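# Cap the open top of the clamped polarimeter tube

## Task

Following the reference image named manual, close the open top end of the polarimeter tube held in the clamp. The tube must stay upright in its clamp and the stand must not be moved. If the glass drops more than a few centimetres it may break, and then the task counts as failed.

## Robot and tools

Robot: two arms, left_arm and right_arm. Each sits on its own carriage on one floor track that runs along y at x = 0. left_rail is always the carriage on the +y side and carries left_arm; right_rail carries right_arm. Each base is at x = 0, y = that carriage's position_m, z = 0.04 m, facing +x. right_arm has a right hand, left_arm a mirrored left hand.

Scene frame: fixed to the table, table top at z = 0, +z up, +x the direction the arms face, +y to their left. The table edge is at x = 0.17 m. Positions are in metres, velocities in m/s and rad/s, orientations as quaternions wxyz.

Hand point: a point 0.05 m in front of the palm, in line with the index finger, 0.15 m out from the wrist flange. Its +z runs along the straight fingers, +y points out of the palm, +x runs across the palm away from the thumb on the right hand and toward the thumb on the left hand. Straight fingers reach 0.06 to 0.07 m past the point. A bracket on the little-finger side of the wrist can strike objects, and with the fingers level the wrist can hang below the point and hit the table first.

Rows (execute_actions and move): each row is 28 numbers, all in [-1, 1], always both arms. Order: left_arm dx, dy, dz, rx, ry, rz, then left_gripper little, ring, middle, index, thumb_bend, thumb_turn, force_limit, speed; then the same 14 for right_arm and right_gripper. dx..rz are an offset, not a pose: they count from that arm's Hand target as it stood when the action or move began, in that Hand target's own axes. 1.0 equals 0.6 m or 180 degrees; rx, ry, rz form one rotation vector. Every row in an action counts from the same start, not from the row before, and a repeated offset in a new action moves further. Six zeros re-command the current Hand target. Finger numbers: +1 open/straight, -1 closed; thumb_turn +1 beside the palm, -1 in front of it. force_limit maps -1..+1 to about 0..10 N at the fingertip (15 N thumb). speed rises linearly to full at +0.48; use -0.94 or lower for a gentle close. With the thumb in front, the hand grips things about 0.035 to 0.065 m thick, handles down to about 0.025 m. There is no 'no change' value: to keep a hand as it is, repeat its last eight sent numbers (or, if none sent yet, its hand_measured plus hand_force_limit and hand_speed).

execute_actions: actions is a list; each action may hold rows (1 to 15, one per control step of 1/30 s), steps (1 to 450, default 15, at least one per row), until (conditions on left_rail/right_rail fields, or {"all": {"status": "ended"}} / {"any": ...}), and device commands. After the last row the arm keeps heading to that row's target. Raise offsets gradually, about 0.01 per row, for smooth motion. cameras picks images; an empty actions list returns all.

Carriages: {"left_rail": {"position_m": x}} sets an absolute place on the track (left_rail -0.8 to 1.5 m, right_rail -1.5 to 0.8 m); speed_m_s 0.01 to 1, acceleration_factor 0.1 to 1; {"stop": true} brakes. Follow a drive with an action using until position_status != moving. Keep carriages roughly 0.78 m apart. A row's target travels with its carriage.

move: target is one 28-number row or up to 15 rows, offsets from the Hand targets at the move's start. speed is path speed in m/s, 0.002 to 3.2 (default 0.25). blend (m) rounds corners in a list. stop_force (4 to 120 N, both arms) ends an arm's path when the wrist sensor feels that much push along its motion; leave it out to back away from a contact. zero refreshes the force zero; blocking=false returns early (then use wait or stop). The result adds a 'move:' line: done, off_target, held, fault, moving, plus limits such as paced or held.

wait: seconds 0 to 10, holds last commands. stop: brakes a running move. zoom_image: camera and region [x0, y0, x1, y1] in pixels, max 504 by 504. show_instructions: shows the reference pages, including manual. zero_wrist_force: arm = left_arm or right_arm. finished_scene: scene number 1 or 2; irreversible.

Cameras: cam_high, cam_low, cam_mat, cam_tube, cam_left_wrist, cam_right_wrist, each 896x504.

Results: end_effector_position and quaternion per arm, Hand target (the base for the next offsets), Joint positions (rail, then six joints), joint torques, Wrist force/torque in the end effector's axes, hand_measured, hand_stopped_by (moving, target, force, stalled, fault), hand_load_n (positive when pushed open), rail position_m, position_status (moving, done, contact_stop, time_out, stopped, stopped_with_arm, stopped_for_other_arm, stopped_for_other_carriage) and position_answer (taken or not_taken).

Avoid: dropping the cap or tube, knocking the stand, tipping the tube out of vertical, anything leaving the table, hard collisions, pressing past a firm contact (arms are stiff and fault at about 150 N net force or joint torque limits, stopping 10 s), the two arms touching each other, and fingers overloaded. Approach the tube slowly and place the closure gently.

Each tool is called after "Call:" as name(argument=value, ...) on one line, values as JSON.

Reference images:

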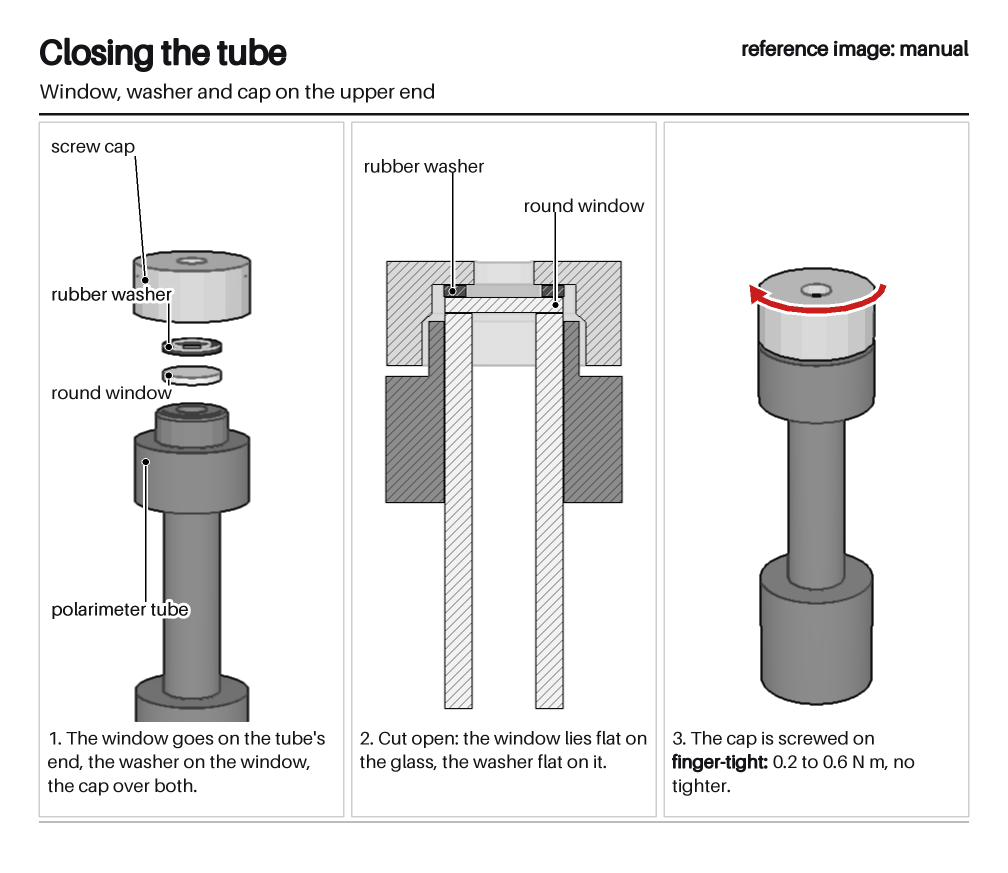

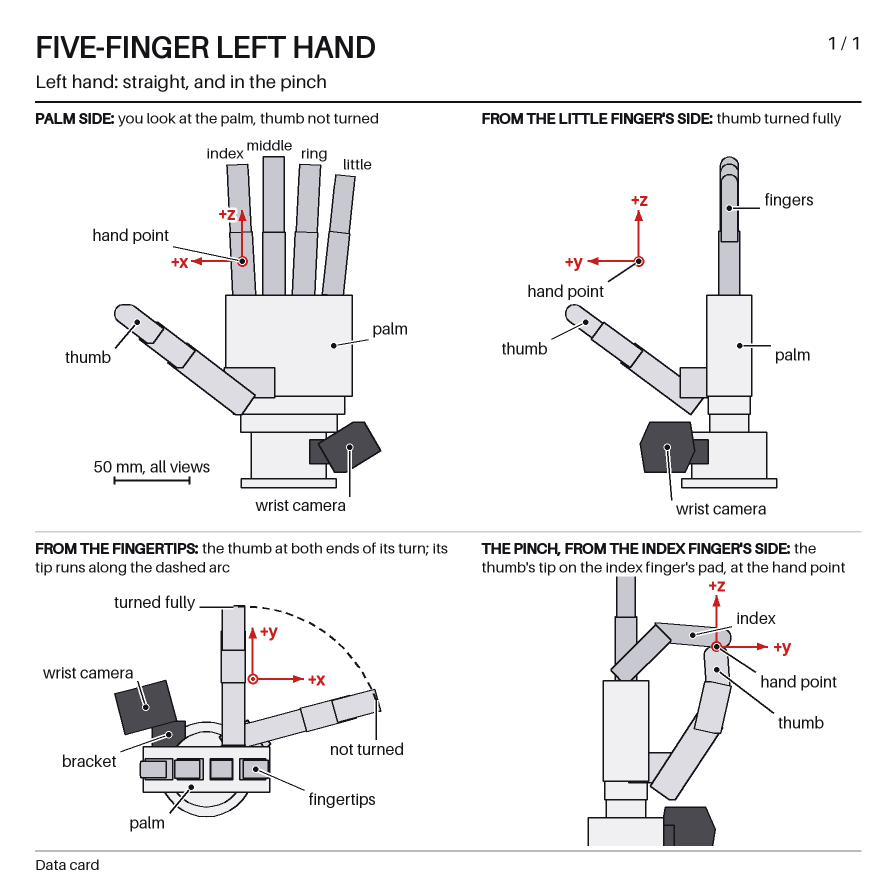

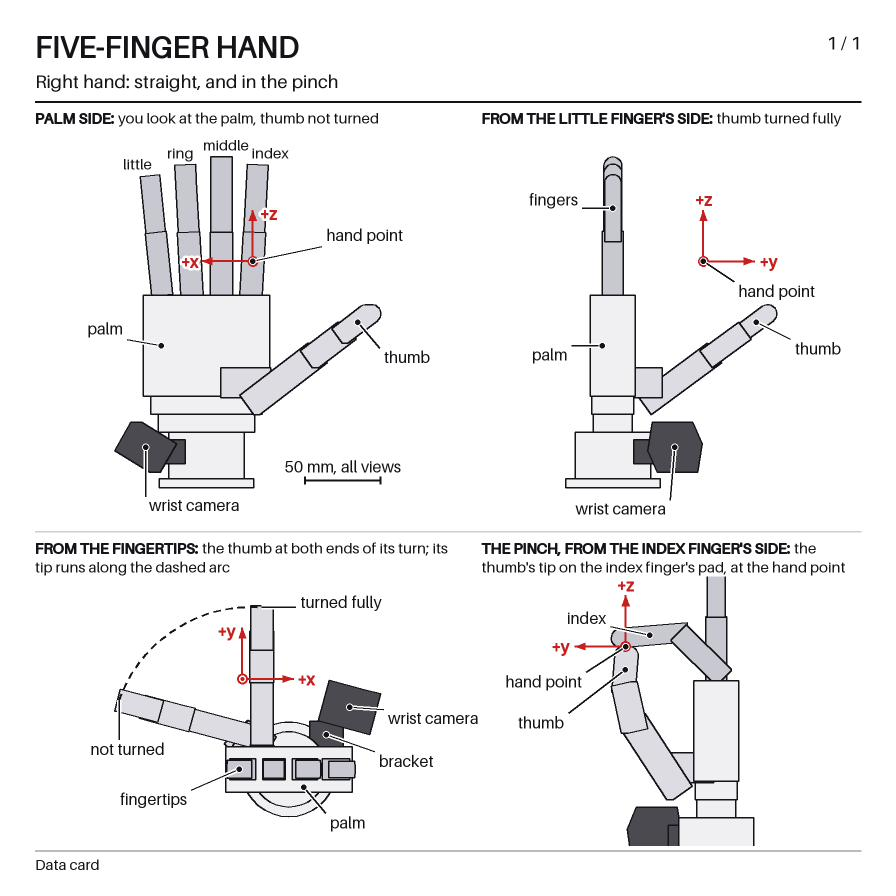

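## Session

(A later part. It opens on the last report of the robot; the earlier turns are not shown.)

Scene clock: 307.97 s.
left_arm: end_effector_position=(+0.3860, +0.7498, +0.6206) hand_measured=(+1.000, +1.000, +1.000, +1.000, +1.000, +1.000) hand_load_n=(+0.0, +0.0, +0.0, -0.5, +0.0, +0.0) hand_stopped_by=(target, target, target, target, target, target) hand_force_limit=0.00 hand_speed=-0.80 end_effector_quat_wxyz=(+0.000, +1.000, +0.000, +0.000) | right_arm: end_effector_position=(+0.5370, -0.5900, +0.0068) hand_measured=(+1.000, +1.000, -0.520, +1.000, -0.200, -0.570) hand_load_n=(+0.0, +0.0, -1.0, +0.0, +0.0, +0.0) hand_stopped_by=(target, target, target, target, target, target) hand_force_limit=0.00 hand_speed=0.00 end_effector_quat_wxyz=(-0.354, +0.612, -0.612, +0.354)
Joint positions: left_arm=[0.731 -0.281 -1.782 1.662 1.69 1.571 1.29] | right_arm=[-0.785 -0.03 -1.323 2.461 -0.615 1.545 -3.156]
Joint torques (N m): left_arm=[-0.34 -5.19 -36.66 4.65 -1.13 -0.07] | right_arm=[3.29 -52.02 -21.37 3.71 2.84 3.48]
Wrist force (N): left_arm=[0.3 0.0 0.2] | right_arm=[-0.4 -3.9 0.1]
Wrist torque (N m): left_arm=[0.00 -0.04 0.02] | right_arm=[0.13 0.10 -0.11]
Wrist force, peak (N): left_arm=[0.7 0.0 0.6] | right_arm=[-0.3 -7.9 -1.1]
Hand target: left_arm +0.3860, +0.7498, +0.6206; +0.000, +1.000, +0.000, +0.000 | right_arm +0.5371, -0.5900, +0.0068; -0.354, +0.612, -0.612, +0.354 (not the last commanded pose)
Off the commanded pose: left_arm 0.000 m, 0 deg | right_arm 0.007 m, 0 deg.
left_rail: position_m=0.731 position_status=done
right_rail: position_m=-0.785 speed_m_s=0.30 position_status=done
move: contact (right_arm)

Call:
execute_actions(actions=[], cameras=["cam_tube","cam_right_wrist"])

Call:
zoom_image(camera="cam_tube", region=[720, 290, 820, 375])

Call:
zoom_image(camera="cam_right_wrist", region=[420, 50, 660, 300])

Scene clock: 308.33 s.
left_arm: end_effector_position=(+0.3860, +0.7498, +0.6206) hand_measured=(+1.000, +1.000, +1.000, +1.000, +1.000, +1.000) hand_load_n=(+0.0, +0.0, +0.0, +0.0, +0.0, +0.0) hand_stopped_by=(target, target, target, target, target, target) hand_force_limit=0.00 hand_speed=-0.80 end_effector_quat_wxyz=(+0.000, +1.000, +0.000, +0.000) | right_arm: end_effector_position=(+0.5371, -0.5900, +0.0068) hand_measured=(+1.000, +1.000, -0.520, +1.000, -0.200, -0.570) hand_load_n=(-0.5, +0.0, -1.0, +0.0, +0.0, +0.0) hand_stopped_by=(target, target, target, target, target, target) hand_force_limit=0.00 hand_speed=0.00 end_effector_quat_wxyz=(-0.354, +0.612, -0.612, +0.354)
Joint positions: left_arm=[0.731 -0.281 -1.782 1.662 1.69 1.571 1.29] | right_arm=[-0.785 -0.03 -1.323 2.461 -0.615 1.545 -3.156]
Joint velocities: within noise
Joint torques (N m): left_arm=[0.51 -5.84 -35.91 4.63 -1.31 -0.19] | right_arm=[2.57 -51.38 -22.31 3.82 2.85 2.51]
Wrist force (N): left_arm=[0.5 -0.3 0.4] | right_arm=[-0.2 -3.0 0.5]
Wrist torque (N m): left_arm=[-0.06 -0.06 0.04] | right_arm=[0.15 0.07 -0.09]
Wrist force, peak (N): left_arm=[0.8 0.1 0.2] | right_arm=[0.1 -4.2 -0.1]
Hand target: left_arm +0.3860, +0.7498, +0.6206; +0.000, +1.000, +0.000, +0.000 | right_arm +0.5371, -0.5900, +0.0068; -0.354, +0.612, -0.612, +0.354 (not the last commanded pose)
Off the commanded pose: left_arm 0.000 m, 0 deg | right_arm 0.007 m, 0 deg.
left_rail: position_m=0.731 position_status=done
right_rail: position_m=-0.785 speed_m_s=0.30 position_status=done
camera_calibration:
cam_right_wrist: T_world_to_cam=[[-0.478916, -0.273476, -0.834176, 0.101791], [-0.563732, 0.824228, 0.053435, 0.786137], [0.672938, 0.495843, -0.548903, 0.0502799], [0, 0, 0, 1]] pos_world=[0.458085, -0.645049, 0.0705031]
Images, in order (width x height): cam_tube 896x504, cam_right_wrist 896x504.

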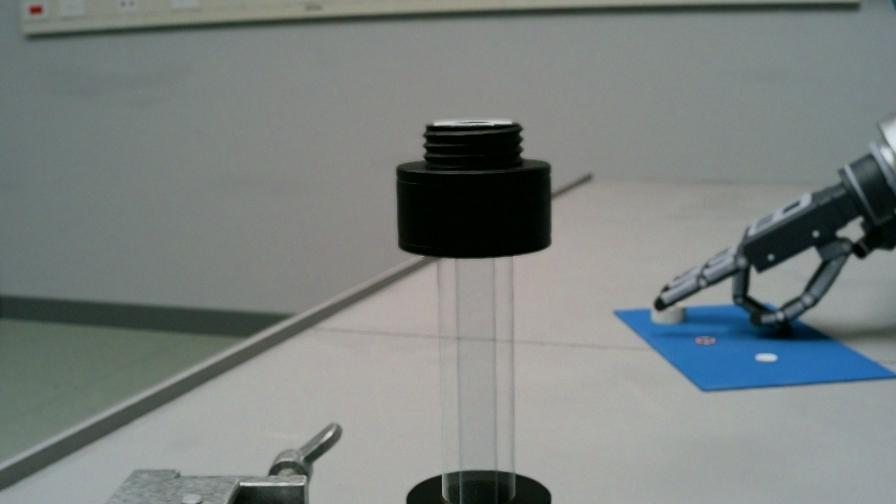

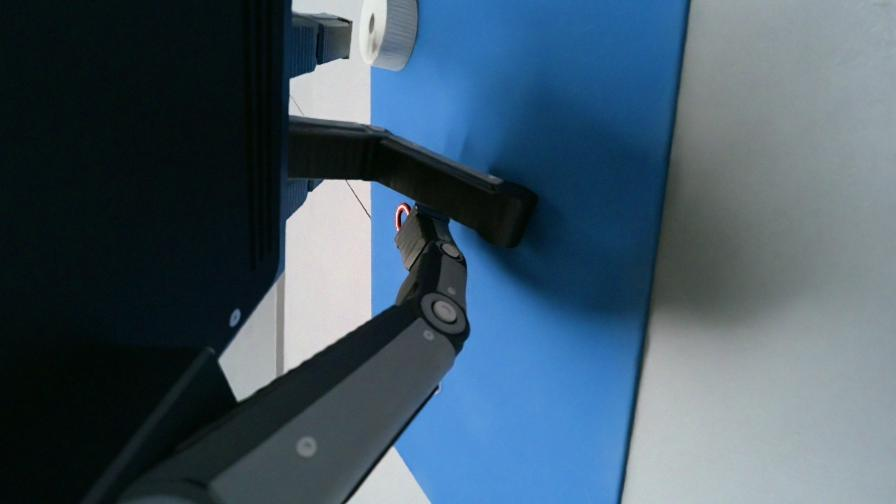

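Scaled by 5.040.

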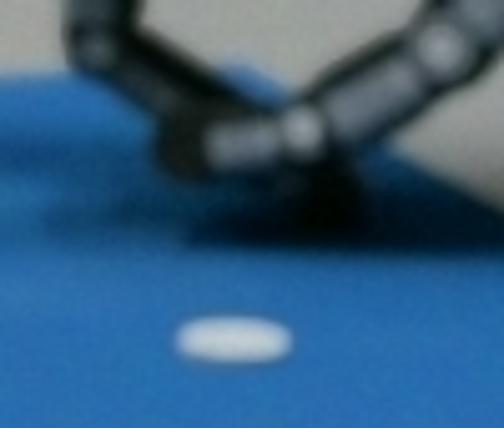

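Scaled by 2.016.

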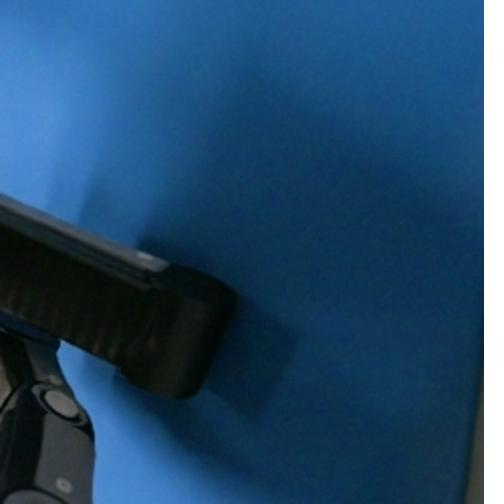

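Call:
move(target=[[0,0,0,0,0,0,1,1,1,1,1,1,0,-0.8, 0,-0.02887,-0.01667,0,0,0,1,1,-0.52,1,-0.2,-0.57,0,0],[0,0,0,0,0,0,1,1,1,1,1,1,0,-0.8, 0,-0.02887,-0.01667,0,0,0,1,1,-0.85,1,0.2,-0.57,0,0]], speed=0.08)

Call:
move(target=[0,0,0,0,0,0,1,1,1,1,1,1,0,-0.8, 0,0.0289,0.01667,0,0,0,1,1,-0.85,1,0.2,-0.57,0,0], speed=0.01, stop_force=4, cameras=["cam_right_wrist","cam_tube"])

Call:
zoom_image(camera="cam_right_wrist", region=[420, 50, 660, 300])

Scene clock: 310.43 s.
left_arm: end_effector_position=(+0.3860, +0.7498, +0.6206) hand_measured=(+1.000, +1.000, +1.000, +1.000, +1.000, +1.000) hand_load_n=(+0.0, +0.0, +0.0, +0.0, -0.5, +0.0) hand_stopped_by=(target, target, target, target, target, target) hand_force_limit=0.00 hand_speed=-0.80 end_effector_quat_wxyz=(+0.000, +1.000, +0.000, +0.000) | right_arm: end_effector_position=(+0.5370, -0.5900, +0.0268) hand_measured=(+1.000, +1.000, -0.850, +1.000, +0.200, -0.570) hand_load_n=(+0.0, +0.0, +0.0, +0.0, +0.0, +0.0) hand_stopped_by=(target, target, target, target, target, target) hand_force_limit=0.00 hand_speed=0.00 end_effector_quat_wxyz=(-0.354, +0.612, -0.612, +0.354)
Joint positions: left_arm=[0.731 -0.281 -1.782 1.662 1.69 1.571 1.29] | right_arm=[-0.785 -0.03 -1.37 2.453 -0.561 1.545 -3.156]
Joint torques (N m): left_arm=[1.91 -6.03 -36.09 4.63 -1.41 -0.05] | right_arm=[-8.61 -53.91 -26.69 3.01 -1.16 -1.16]
Wrist force (N): left_arm=[0.5 0.1 0.3] | right_arm=[-0.2 -0.4 1.0]
Wrist torque (N m): left_arm=[0.00 -0.06 0.03] | right_arm=[0.14 0.03 -0.03]
Wrist force, peak (N): left_arm=[0.6 0.1 0.7] | right_arm=[0.1 -4.4 -0.5]
Hand target: left_arm +0.3860, +0.7498, +0.6206; +0.000, +1.000, +0.000, +0.000 | right_arm +0.5370, -0.5900, +0.0268; -0.354, +0.612, -0.612, +0.354
Off the commanded pose: left_arm 0.000 m, 0 deg | right_arm 0.000 m, 0 deg.
left_rail: position_m=0.731 position_status=done
right_rail: position_m=-0.785 speed_m_s=0.30 position_status=done
move: done

Scene clock: 313.17 s.
left_arm: end_effector_position=(+0.3860, +0.7498, +0.6206) hand_measured=(+1.000, +1.000, +1.000, +1.000, +1.000, +1.000) hand_load_n=(+0.0, +0.0, +0.0, +0.0, +0.0, +0.5) hand_stopped_by=(target, target, target, target, target, target) hand_force_limit=0.00 hand_speed=-0.80 end_effector_quat_wxyz=(+0.000, +1.000, +0.000, +0.000) | right_arm: end_effector_position=(+0.5370, -0.5900, +0.0123) hand_measured=(+1.000, +1.000, -0.850, +1.000, +0.200, -0.570) hand_load_n=(+0.0, +0.0, +0.0, +0.0, -1.5, +0.0) hand_stopped_by=(target, target, target, target, target, target) hand_force_limit=0.00 hand_speed=0.00 end_effector_quat_wxyz=(-0.354, +0.612, -0.612, +0.354)
Joint positions: left_arm=[0.731 -0.281 -1.782 1.662 1.69 1.571 1.29] | right_arm=[-0.785 -0.03 -1.336 2.459 -0.6 1.545 -3.156]
Joint torques (N m): left_arm=[1.92 -5.08 -36.23 4.79 -1.46 0.18] | right_arm=[-6.7 -52.6 -23.5 3.65 -0.4 -2.25]
Wrist force (N): left_arm=[0.4 0.0 0.3] | right_arm=[-0.6 -2.5 -1.6]
Wrist torque (N m): left_arm=[-0.01 -0.05 0.03] | right_arm=[0.13 0.09 -0.04]
Wrist force, peak (N): left_arm=[0.8 -0.1 0.3] | right_arm=[-0.4 -4.7 -4.1]
Hand target: left_arm +0.3860, +0.7498, +0.6206; +0.000, +1.000, +0.000, +0.000 | right_arm +0.5370, -0.5900, +0.0123; -0.354, +0.612, -0.612, +0.354 (not the last commanded pose)
Off the commanded pose: left_arm 0.000 m, 0 deg | right_arm 0.006 m, 0 deg.
left_rail: position_m=0.731 position_status=done
right_rail: position_m=-0.785 speed_m_s=0.30 position_status=done
move: contact (right_arm)
camera_calibration:
cam_right_wrist: T_world_to_cam=[[-0.478916, -0.273476, -0.834176, 0.106379], [-0.563732, 0.824228, 0.053435, 0.785843], [0.672938, 0.495843, -0.548903, 0.0532988], [0, 0, 0, 1]] pos_world=[0.458085, -0.645049, 0.0760031]
Images, in order (width x height): cam_tube 896x504, cam_right_wrist 896x504.

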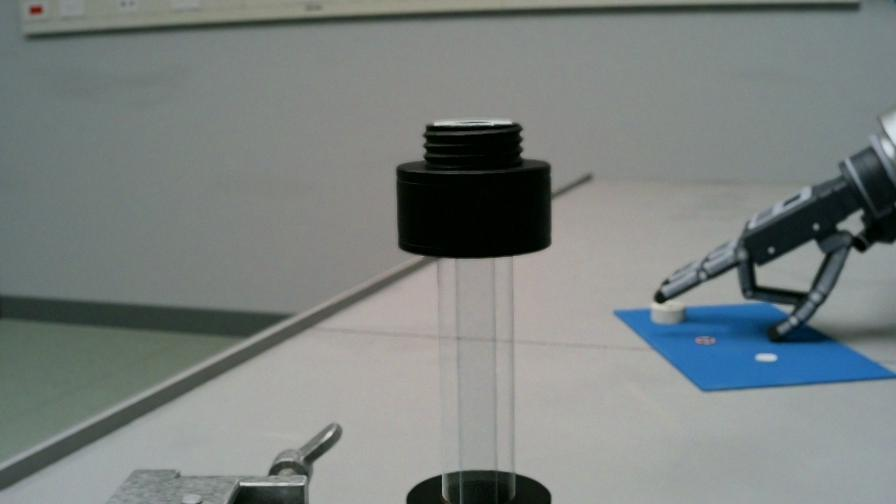

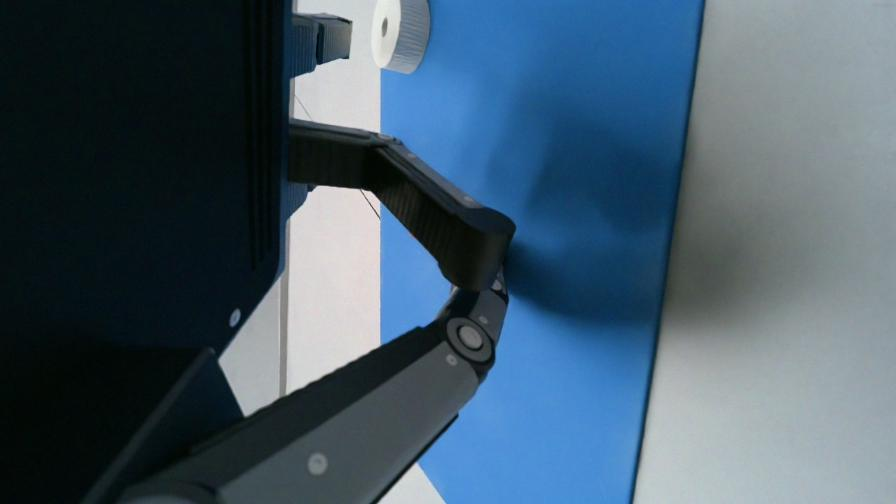

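Scaled by 2.016.

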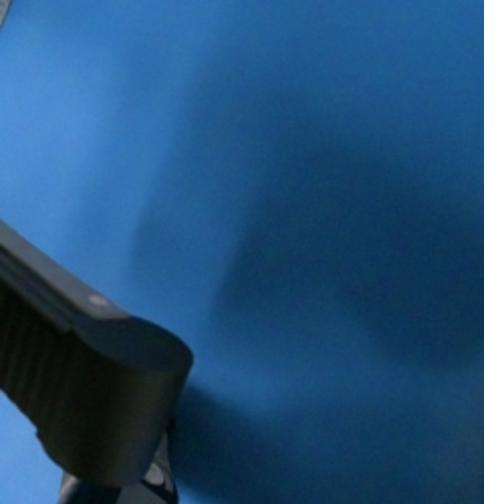

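Call:
move(target=[[0,0,0,0,0,0,1,1,1,1,1,1,0,-0.8, 0,-0.02555,-0.01475,0,0,0,1,1,-0.85,1,0.2,-0.57,0,0],[0,0,0,0,0,0,1,1,1,1,1,1,0,-0.8, 0,-0.02555,-0.01475,0,0,0,1,1,-0.39,1,0.195,-0.36,0,0],[0,0,0,0,0,0,1,1,1,1,1,1,0,-0.8, -0.1065,-0.03097,-0.00537,0,0,0,1,1,-0.39,1,0.195,-0.36,0,0],[0,0,0,0,0,0,1,1,1,1,1,1,0,-0.8, -0.1065,-0.01292,0.00505,0,0,0,1,1,-0.39,1,0.195,-0.36,0,0]], speed=[0.08,0.08,0.1,0.04], cameras=["cam_right_wrist","cam_tube","cam_mat"])

Call:
zoom_image(camera="cam_right_wrist", region=[420, 150, 620, 320])

Call:
zoom_image(camera="cam_tube", region=[735, 310, 805, 370])

Scene clock: 322.63 s.
left_arm: end_effector_position=(+0.3860, +0.7498, +0.6206) hand_measured=(+1.000, +1.000, +1.000, +1.000, +1.000, +1.000) hand_load_n=(+0.5, +0.0, +0.0, +0.0, +0.0, +0.0) hand_stopped_by=(target, target, target, target, target, target) hand_force_limit=0.00 hand_speed=-0.80 end_effector_quat_wxyz=(+0.000, +1.000, +0.000, +0.000) | right_arm: end_effector_position=(+0.5435, -0.5261, +0.0177) hand_measured=(+1.000, +1.000, -0.390, +1.000, +0.196, -0.360) hand_load_n=(+0.0, +0.0, +0.0, +0.0, +0.0, +0.0) hand_stopped_by=(target, target, target, target, target, target) hand_force_limit=0.00 hand_speed=0.00 end_effector_quat_wxyz=(-0.354, +0.612, -0.612, +0.354)
Joint positions: left_arm=[0.731 -0.281 -1.782 1.662 1.69 1.571 1.29] | right_arm=[-0.785 0.151 -1.3 2.381 -0.554 1.701 -3.066]
Joint torques (N m): left_arm=[1.58 -4.95 -36.81 4.83 -1.5 -0.09] | right_arm=[5.35 -22.32 -12.77 -2.29 2.76 3.46]
Wrist force (N): left_arm=[0.5 0.1 0.5] | right_arm=[0.0 0.0 1.2]
Wrist torque (N m): left_arm=[0.00 -0.07 0.03] | right_arm=[0.15 0.02 -0.24]
Wrist force, peak (N): left_arm=[0.6 0.0 0.7] | right_arm=[-0.4 -3.4 -2.3]
Hand target: left_arm +0.3860, +0.7498, +0.6206; +0.000, +1.000, +0.000, +0.000 | right_arm +0.5435, -0.5261, +0.0175; -0.354, +0.612, -0.612, +0.354
Off the commanded pose: left_arm 0.000 m, 0 deg | right_arm 0.000 m, 0 deg.
left_rail: position_m=0.731 position_status=done
right_rail: position_m=-0.785 speed_m_s=0.30 position_status=done
move: done
camera_calibration:
cam_right_wrist: T_world_to_cam=[[-0.478947, -0.2735, -0.834151, 0.13147], [-0.56377, 0.824199, 0.0534653, 0.73655], [0.672884, 0.495877, -0.548939, 0.0202523], [0, 0, 0, 1]] pos_world=[0.464585, -0.58115, 0.0814032]
Images, in order (width x height): cam_mat 896x504, cam_tube 896x504, cam_right_wrist 896x504.

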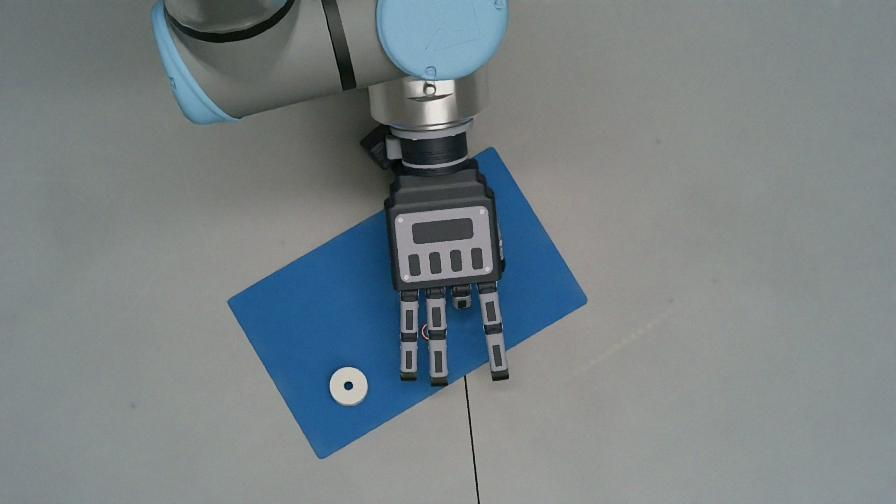

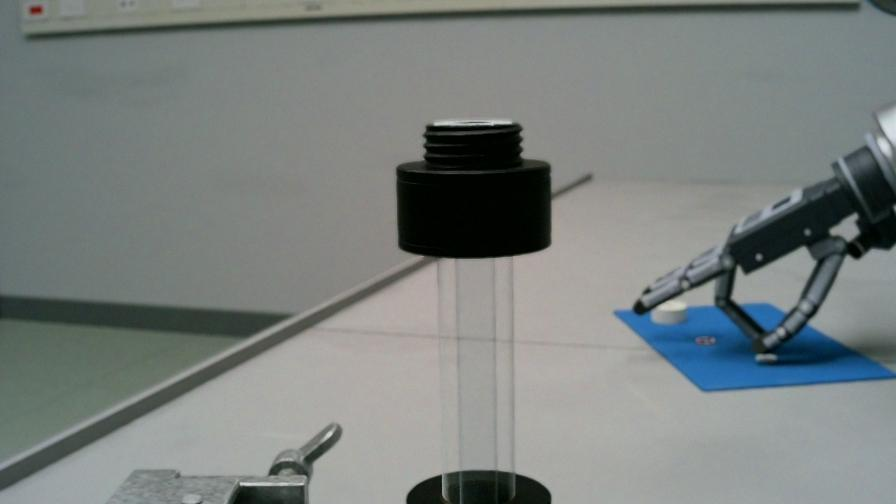

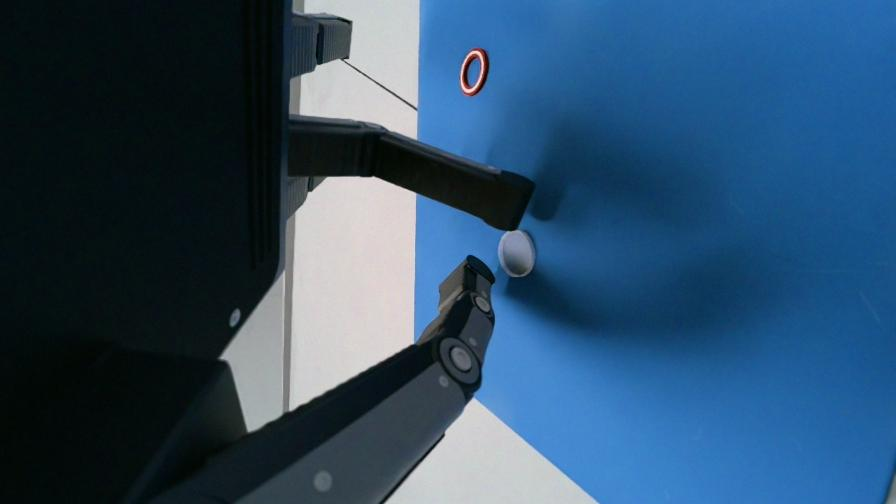

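Scaled by 2.520.

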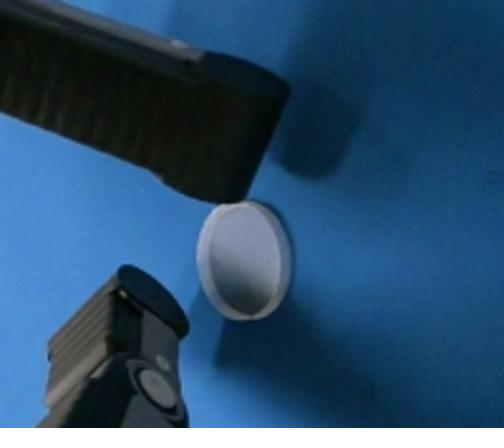

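Scaled by 7.200.

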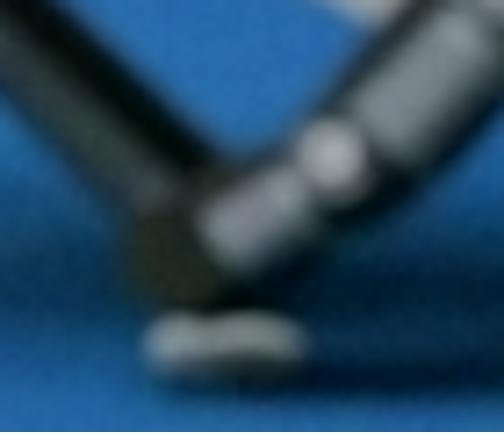

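Call:
move(target=[0,0,0,0,0,0,1,1,1,1,1,1,0,-0.8, 0,0.00167,-0.00289,0,0,0,1,1,-0.39,1,0.195,-0.28,0,0], speed=0.05)

Call:
move(target=[0,0,0,0,0,0,1,1,1,1,1,1,0,-0.8, 0,0.01155,0.00667,0,0,0,1,1,-0.39,1,0.195,-0.28,0,0], speed=0.01, stop_force=4, cameras=["cam_right_wrist","cam_tube"])

Call:
zoom_image(camera="cam_right_wrist", region=[420, 150, 620, 320])

Call:
zoom_image(camera="cam_tube", region=[735, 310, 805, 370])

Scene clock: 326.90 s.
left_arm: end_effector_position=(+0.3860, +0.7498, +0.6206) hand_measured=(+1.000, +1.000, +1.000, +1.000, +1.000, +1.000) hand_load_n=(+0.5, +0.0, +0.0, +0.0, +0.5, +0.0) hand_stopped_by=(target, target, target, target, target, target) hand_force_limit=0.00 hand_speed=-0.80 end_effector_quat_wxyz=(+0.000, +1.000, +0.000, +0.000) | right_arm: end_effector_position=(+0.5416, -0.5261, +0.0175) hand_measured=(+1.000, +1.000, -0.390, +1.000, +0.196, -0.280) hand_load_n=(+0.0, +0.0, +0.0, +0.0, +0.0, +0.0) hand_stopped_by=(target, target, target, target, target, target) hand_force_limit=0.00 hand_speed=0.00 end_effector_quat_wxyz=(-0.354, +0.612, -0.612, +0.354)
Joint positions: left_arm=[0.731 -0.281 -1.782 1.662 1.69 1.571 1.29] | right_arm=[-0.785 0.151 -1.302 2.385 -0.556 1.702 -3.065]
Joint torques (N m): left_arm=[0.35 -5.65 -36.71 4.73 -1.39 0.07] | right_arm=[6.13 -57.91 -11.89 -2.34 2.96 3.44]
Wrist force (N): left_arm=[0.5 0.0 0.0] | right_arm=[-0.2 0.0 1.1]
Wrist torque (N m): left_arm=[0.01 -0.08 0.04] | right_arm=[0.16 0.04 -0.25]
Wrist force, peak (N): left_arm=[0.4 0.0 0.8] | right_arm=[-0.2 -0.1 1.5]
Hand target: left_arm +0.3860, +0.7498, +0.6206; +0.000, +1.000, +0.000, +0.000 | right_arm +0.5415, -0.5261, +0.0175; -0.354, +0.612, -0.612, +0.354
Off the commanded pose: left_arm 0.000 m, 0 deg | right_arm 0.000 m, 0 deg.
left_rail: position_m=0.731 position_status=done
right_rail: position_m=-0.785 speed_m_s=0.30 position_status=done
move: done

Scene clock: 328.80 s.
left_arm: end_effector_position=(+0.3860, +0.7498, +0.6206) hand_measured=(+1.000, +1.000, +1.000, +1.000, +1.000, +1.000) hand_load_n=(+0.0, +0.0, +0.0, +0.0, +0.0, +0.0) hand_stopped_by=(target, target, target, target, target, target) hand_force_limit=0.00 hand_speed=-0.80 end_effector_quat_wxyz=(+0.000, +1.000, +0.000, +0.000) | right_arm: end_effector_position=(+0.5416, -0.5261, +0.0127) hand_measured=(+1.000, +1.000, -0.390, +1.000, +0.196, -0.280) hand_load_n=(+0.0, +0.0, -1.0, +0.0, +0.0, +0.0) hand_stopped_by=(target, target, target, target, target, target) hand_force_limit=0.00 hand_speed=0.00 end_effector_quat_wxyz=(-0.354, +0.612, -0.612, +0.354)
Joint positions: left_arm=[0.731 -0.281 -1.782 1.662 1.69 1.571 1.29] | right_arm=[-0.785 0.151 -1.292 2.386 -0.568 1.702 -3.065]
Joint torques (N m): left_arm=[1.28 -4.75 -36.69 5 -1.15 0.18] | right_arm=[6.25 -55.68 -22.93 3.86 0.76 3.08]
Wrist force (N): left_arm=[0.7 0.0 0.5] | right_arm=[0.3 -5.7 -0.2]
Wrist torque (N m): left_arm=[-0.02 -0.09 0.04] | right_arm=[0.09 0.02 -0.35]
Wrist force, peak (N): left_arm=[0.6 -0.1 0.6] | right_arm=[0.5 -10.7 -1.8]
Hand target: left_arm +0.3860, +0.7498, +0.6206; +0.000, +1.000, +0.000, +0.000 | right_arm +0.5416, -0.5261, +0.0127; -0.354, +0.612, -0.612, +0.354 (not the last commanded pose)
Off the commanded pose: left_arm 0.000 m, 0 deg | right_arm 0.003 m, 0 deg.
left_rail: position_m=0.731 position_status=done
right_rail: position_m=-0.785 speed_m_s=0.30 position_status=done
move: contact (right_arm)
camera_calibration:
cam_right_wrist: T_world_to_cam=[[-0.47886, -0.273434, -0.834223, 0.126344], [-0.563736, 0.824225, 0.0534382, 0.73569], [0.672975, 0.49587, -0.548832, 0.0187992], [0, 0, 0, 1]] pos_world=[0.462585, -0.581149, 0.0764029]
Images, in order (width x height): cam_tube 896x504, cam_right_wrist 896x504.

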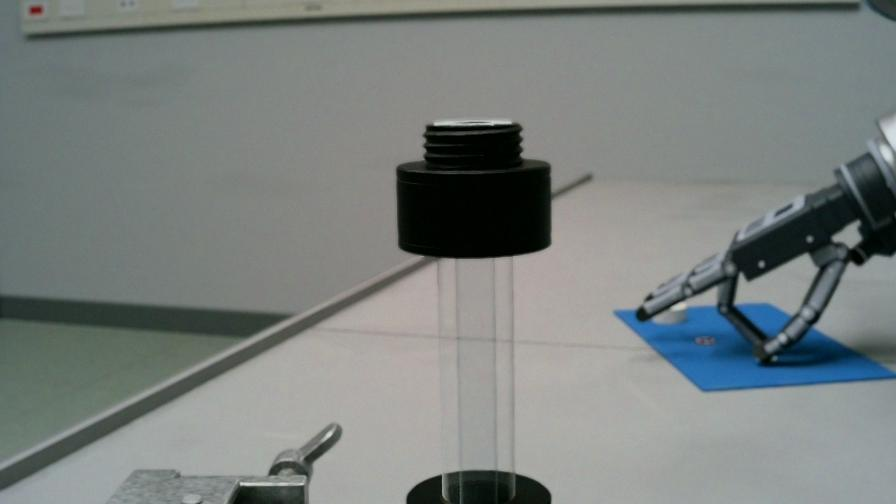

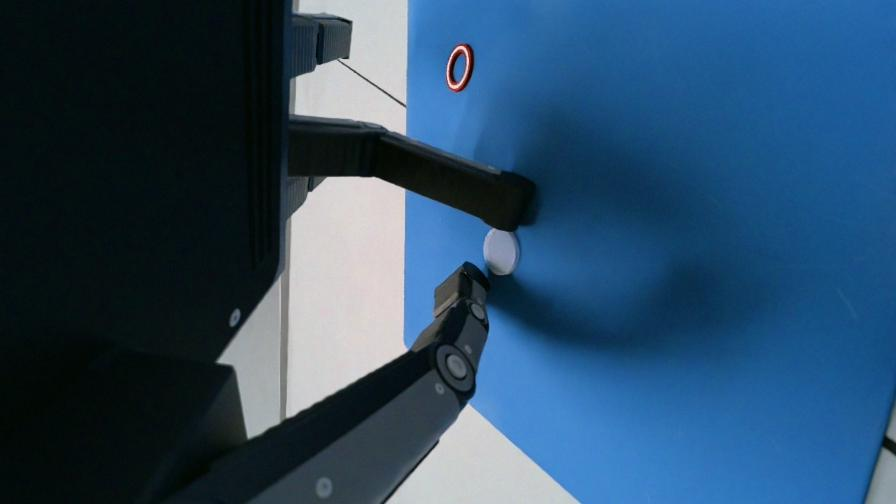

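Scaled by 2.520.

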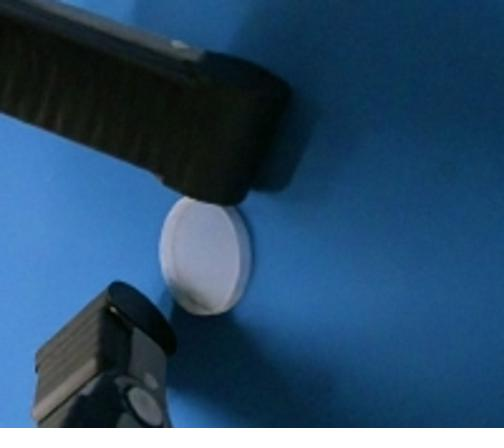

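Scaled by 7.200.

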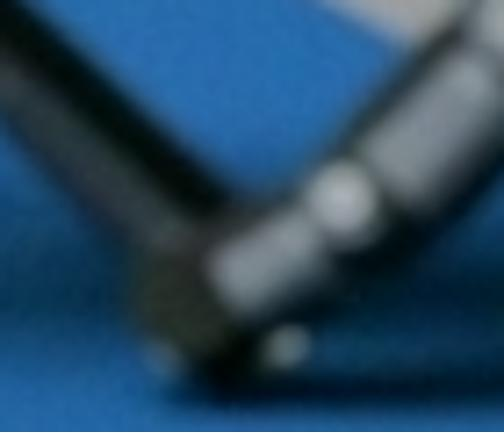

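Call:
move(target=[[0,0,0,0,0,0,1,1,1,1,1,1,0,-0.8, 0,-0.00058,-0.00033,0,0,0,1,1,-0.39,1,0.195,-0.28,0,0],[0,0,0,0,0,0,1,1,1,1,1,1,0,-0.8, 0,-0.00058,-0.00033,0,0,0,1,1,-0.39,1,0.195,-0.65,-0.5,-0.94]], speed=0.02, cameras=["cam_right_wrist","cam_tube"])

Call:
zoom_image(camera="cam_right_wrist", region=[420, 150, 620, 320])

Call:
zoom_image(camera="cam_tube", region=[735, 310, 805, 370])

Scene clock: 332.37 s.
left_arm: end_effector_position=(+0.3860, +0.7498, +0.6206) hand_measured=(+1.000, +1.000, +1.000, +1.000, +1.000, +1.000) hand_load_n=(+0.0, +0.0, +0.0, +0.0, +0.0, +0.0) hand_stopped_by=(target, target, target, target, target, target) hand_force_limit=0.00 hand_speed=-0.80 end_effector_quat_wxyz=(+0.000, +1.000, +0.000, +0.000) | right_arm: end_effector_position=(+0.5416, -0.5261, +0.0131) hand_measured=(+1.000, +1.000, -0.390, +1.000, +0.196, -0.488) hand_load_n=(+0.0, +0.0, -0.5, +0.0, +0.5, +4.0) hand_stopped_by=(target, target, target, target, target, force) hand_force_limit=-0.50 hand_speed=-0.94 end_effector_quat_wxyz=(-0.354, +0.612, -0.612, +0.354)
Joint positions: left_arm=[0.731 -0.281 -1.782 1.662 1.69 1.571 1.29] | right_arm=[-0.785 0.151 -1.292 2.386 -0.567 1.702 -3.065]
Joint torques (N m): left_arm=[1.69 -4.62 -36.47 4.66 -1.45 0.06] | right_arm=[-3.73 -59.25 -26.01 3.2 -0.74 2.03]
Wrist force (N): left_arm=[0.4 0.1 0.4] | right_arm=[0.0 -0.9 0.8]
Wrist torque (N m): left_arm=[0.00 -0.05 0.02] | right_arm=[0.14 -0.01 -0.23]
Wrist force, peak (N): left_arm=[0.4 -0.2 0.7] | right_arm=[0.1 -6.4 -0.8]
Hand target: left_arm +0.3860, +0.7498, +0.6206; +0.000, +1.000, +0.000, +0.000 | right_arm +0.5416, -0.5261, +0.0131; -0.354, +0.612, -0.612, +0.354
Off the commanded pose: left_arm 0.000 m, 0 deg | right_arm 0.000 m, 0 deg.
left_rail: position_m=0.731 position_status=done
right_rail: position_m=-0.785 speed_m_s=0.30 position_status=done
move: done
camera_calibration:
cam_right_wrist: T_world_to_cam=[[-0.47886, -0.273434, -0.834223, 0.126726], [-0.563736, 0.824225, 0.0534382, 0.735725], [0.672975, 0.49587, -0.548832, 0.0189514], [0, 0, 0, 1]] pos_world=[0.462685, -0.581149, 0.0768029]
Images, in order (width x height): cam_tube 896x504, cam_right_wrist 896x504.

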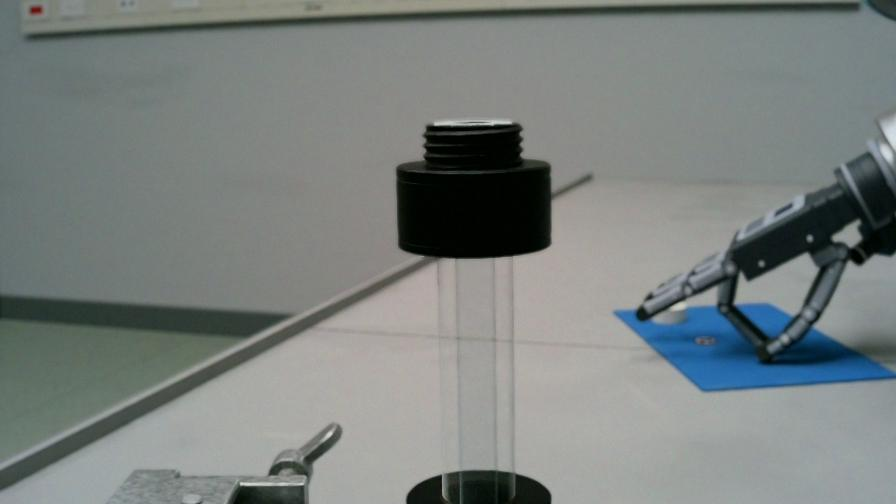

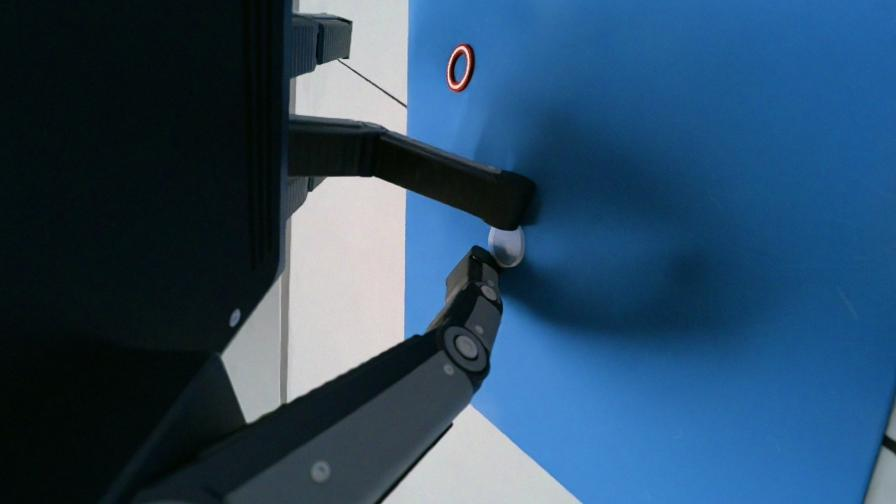

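Scaled by 2.520.

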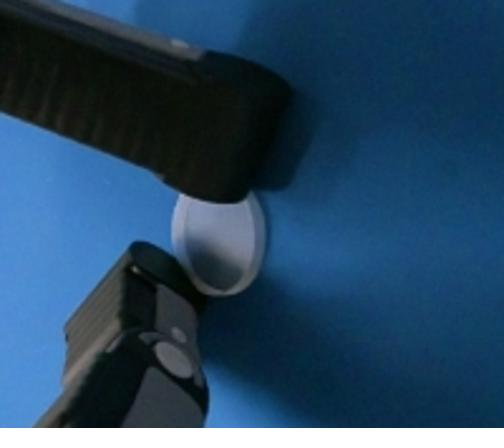

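Scaled by 7.200.

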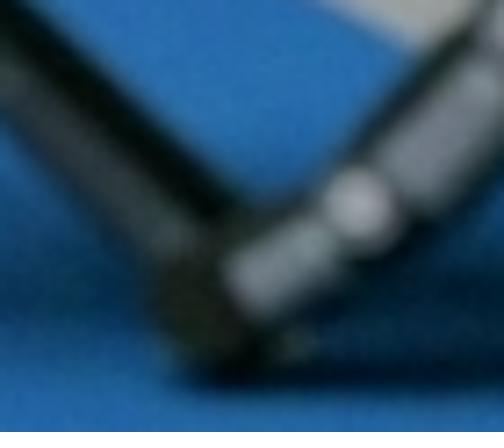

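Call:
move(target=[[0,0,0,0,0,0,1,1,1,1,1,1,0,-0.8, 0,0,0,0,0,0,1,1,-0.39,1,0.195,-0.8,-0.25,-0.93],[0,0,0,0,0,0,1,1,1,1,1,1,0,-0.8, 0,-0.00866,-0.005,0,0,0,1,1,-0.39,1,0.195,-0.8,-0.25,-0.93]], speed=0.01, cameras=["cam_right_wrist","cam_tube"])

Call:
zoom_image(camera="cam_right_wrist", region=[420, 150, 620, 320])

Call:
zoom_image(camera="cam_tube", region=[735, 310, 805, 370])

Scene clock: 334.33 s.
left_arm: end_effector_position=(+0.3860, +0.7498, +0.6206) hand_measured=(+1.000, +1.000, +1.000, +1.000, +1.000, +1.000) hand_load_n=(+0.0, +0.0, +0.0, +0.0, -0.5, +0.0) hand_stopped_by=(target, target, target, target, target, target) hand_force_limit=0.00 hand_speed=-0.80 end_effector_quat_wxyz=(+0.000, +1.000, +0.000, +0.000) | right_arm: end_effector_position=(+0.5416, -0.5261, +0.0190) hand_measured=(+1.000, +1.000, -0.390, +1.000, +0.196, -0.500) hand_load_n=(+0.0, +0.0, -0.5, +0.0, +1.5, +6.0) hand_stopped_by=(target, target, target, target, target, force) hand_force_limit=-0.25 hand_speed=-0.93 end_effector_quat_wxyz=(-0.354, +0.612, -0.612, +0.354)
Joint positions: left_arm=[0.731 -0.281 -1.782 1.662 1.69 1.571 1.29] | right_arm=[-0.785 0.151 -1.305 2.384 -0.552 1.702 -3.065]
Joint torques (N m): left_arm=[1.77 -5.56 -36.74 4.81 -1.32 -0.03] | right_arm=[-3.56 -55.42 -26.14 3.01 -1.06 1]
Wrist force (N): left_arm=[0.4 0.1 0.4] | right_arm=[-0.1 -0.4 0.9]
Wrist torque (N m): left_arm=[-0.02 -0.05 0.02] | right_arm=[0.14 0.05 -0.25]
Wrist force, peak (N): left_arm=[0.9 0.0 0.1] | right_arm=[-0.7 -1.4 0.5]
Hand target: left_arm +0.3860, +0.7498, +0.6206; +0.000, +1.000, +0.000, +0.000 | right_arm +0.5416, -0.5261, +0.0191; -0.354, +0.612, -0.612, +0.354
Off the commanded pose: left_arm 0.000 m, 0 deg | right_arm 0.000 m, 0 deg.
left_rail: position_m=0.731 position_status=done
right_rail: position_m=-0.785 speed_m_s=0.30 position_status=done
move: done
camera_calibration:
cam_right_wrist: T_world_to_cam=[[-0.47886, -0.273434, -0.834223, 0.1316], [-0.563736, 0.824225, 0.0534382, 0.735354], [0.672975, 0.49587, -0.548832, 0.0222568], [0, 0, 0, 1]] pos_world=[0.462585, -0.581149, 0.0827029]
Images, in order (width x height): cam_tube 896x504, cam_right_wrist 896x504.

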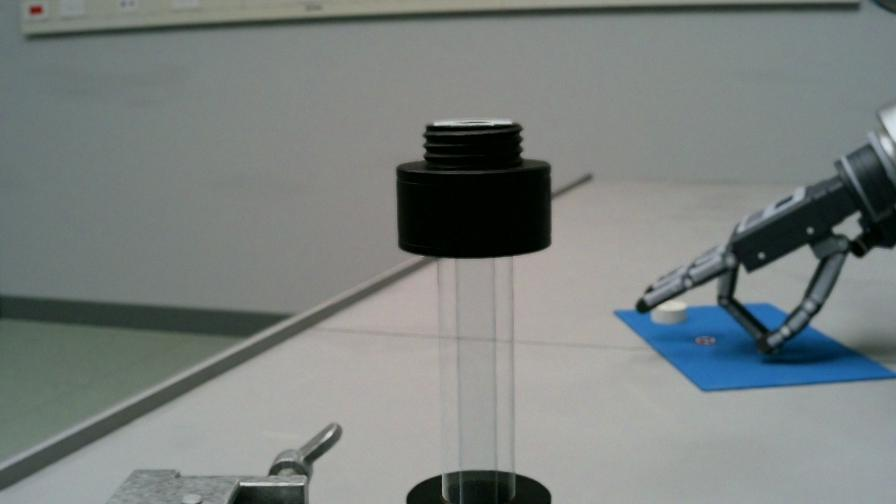

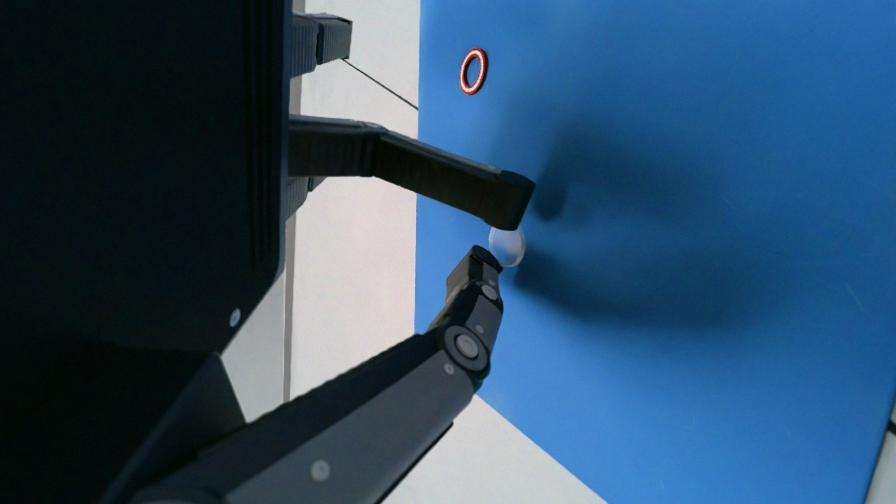

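Scaled by 2.520.

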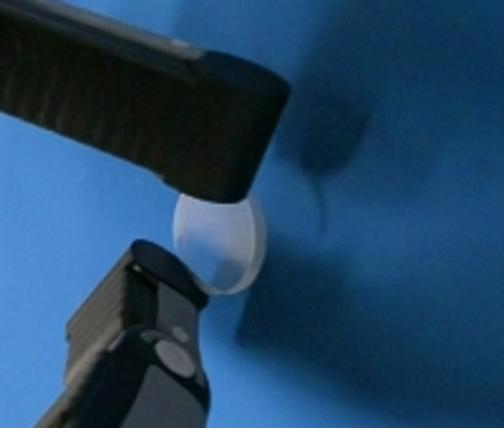

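Scaled by 7.200.

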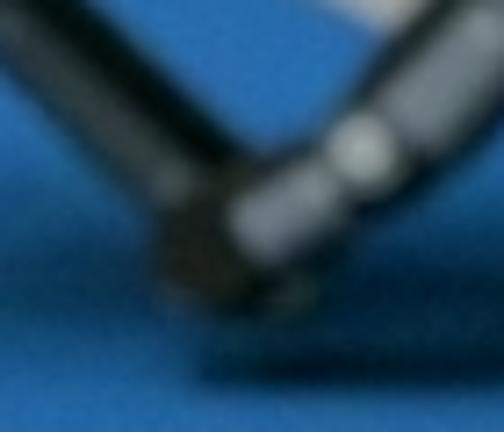

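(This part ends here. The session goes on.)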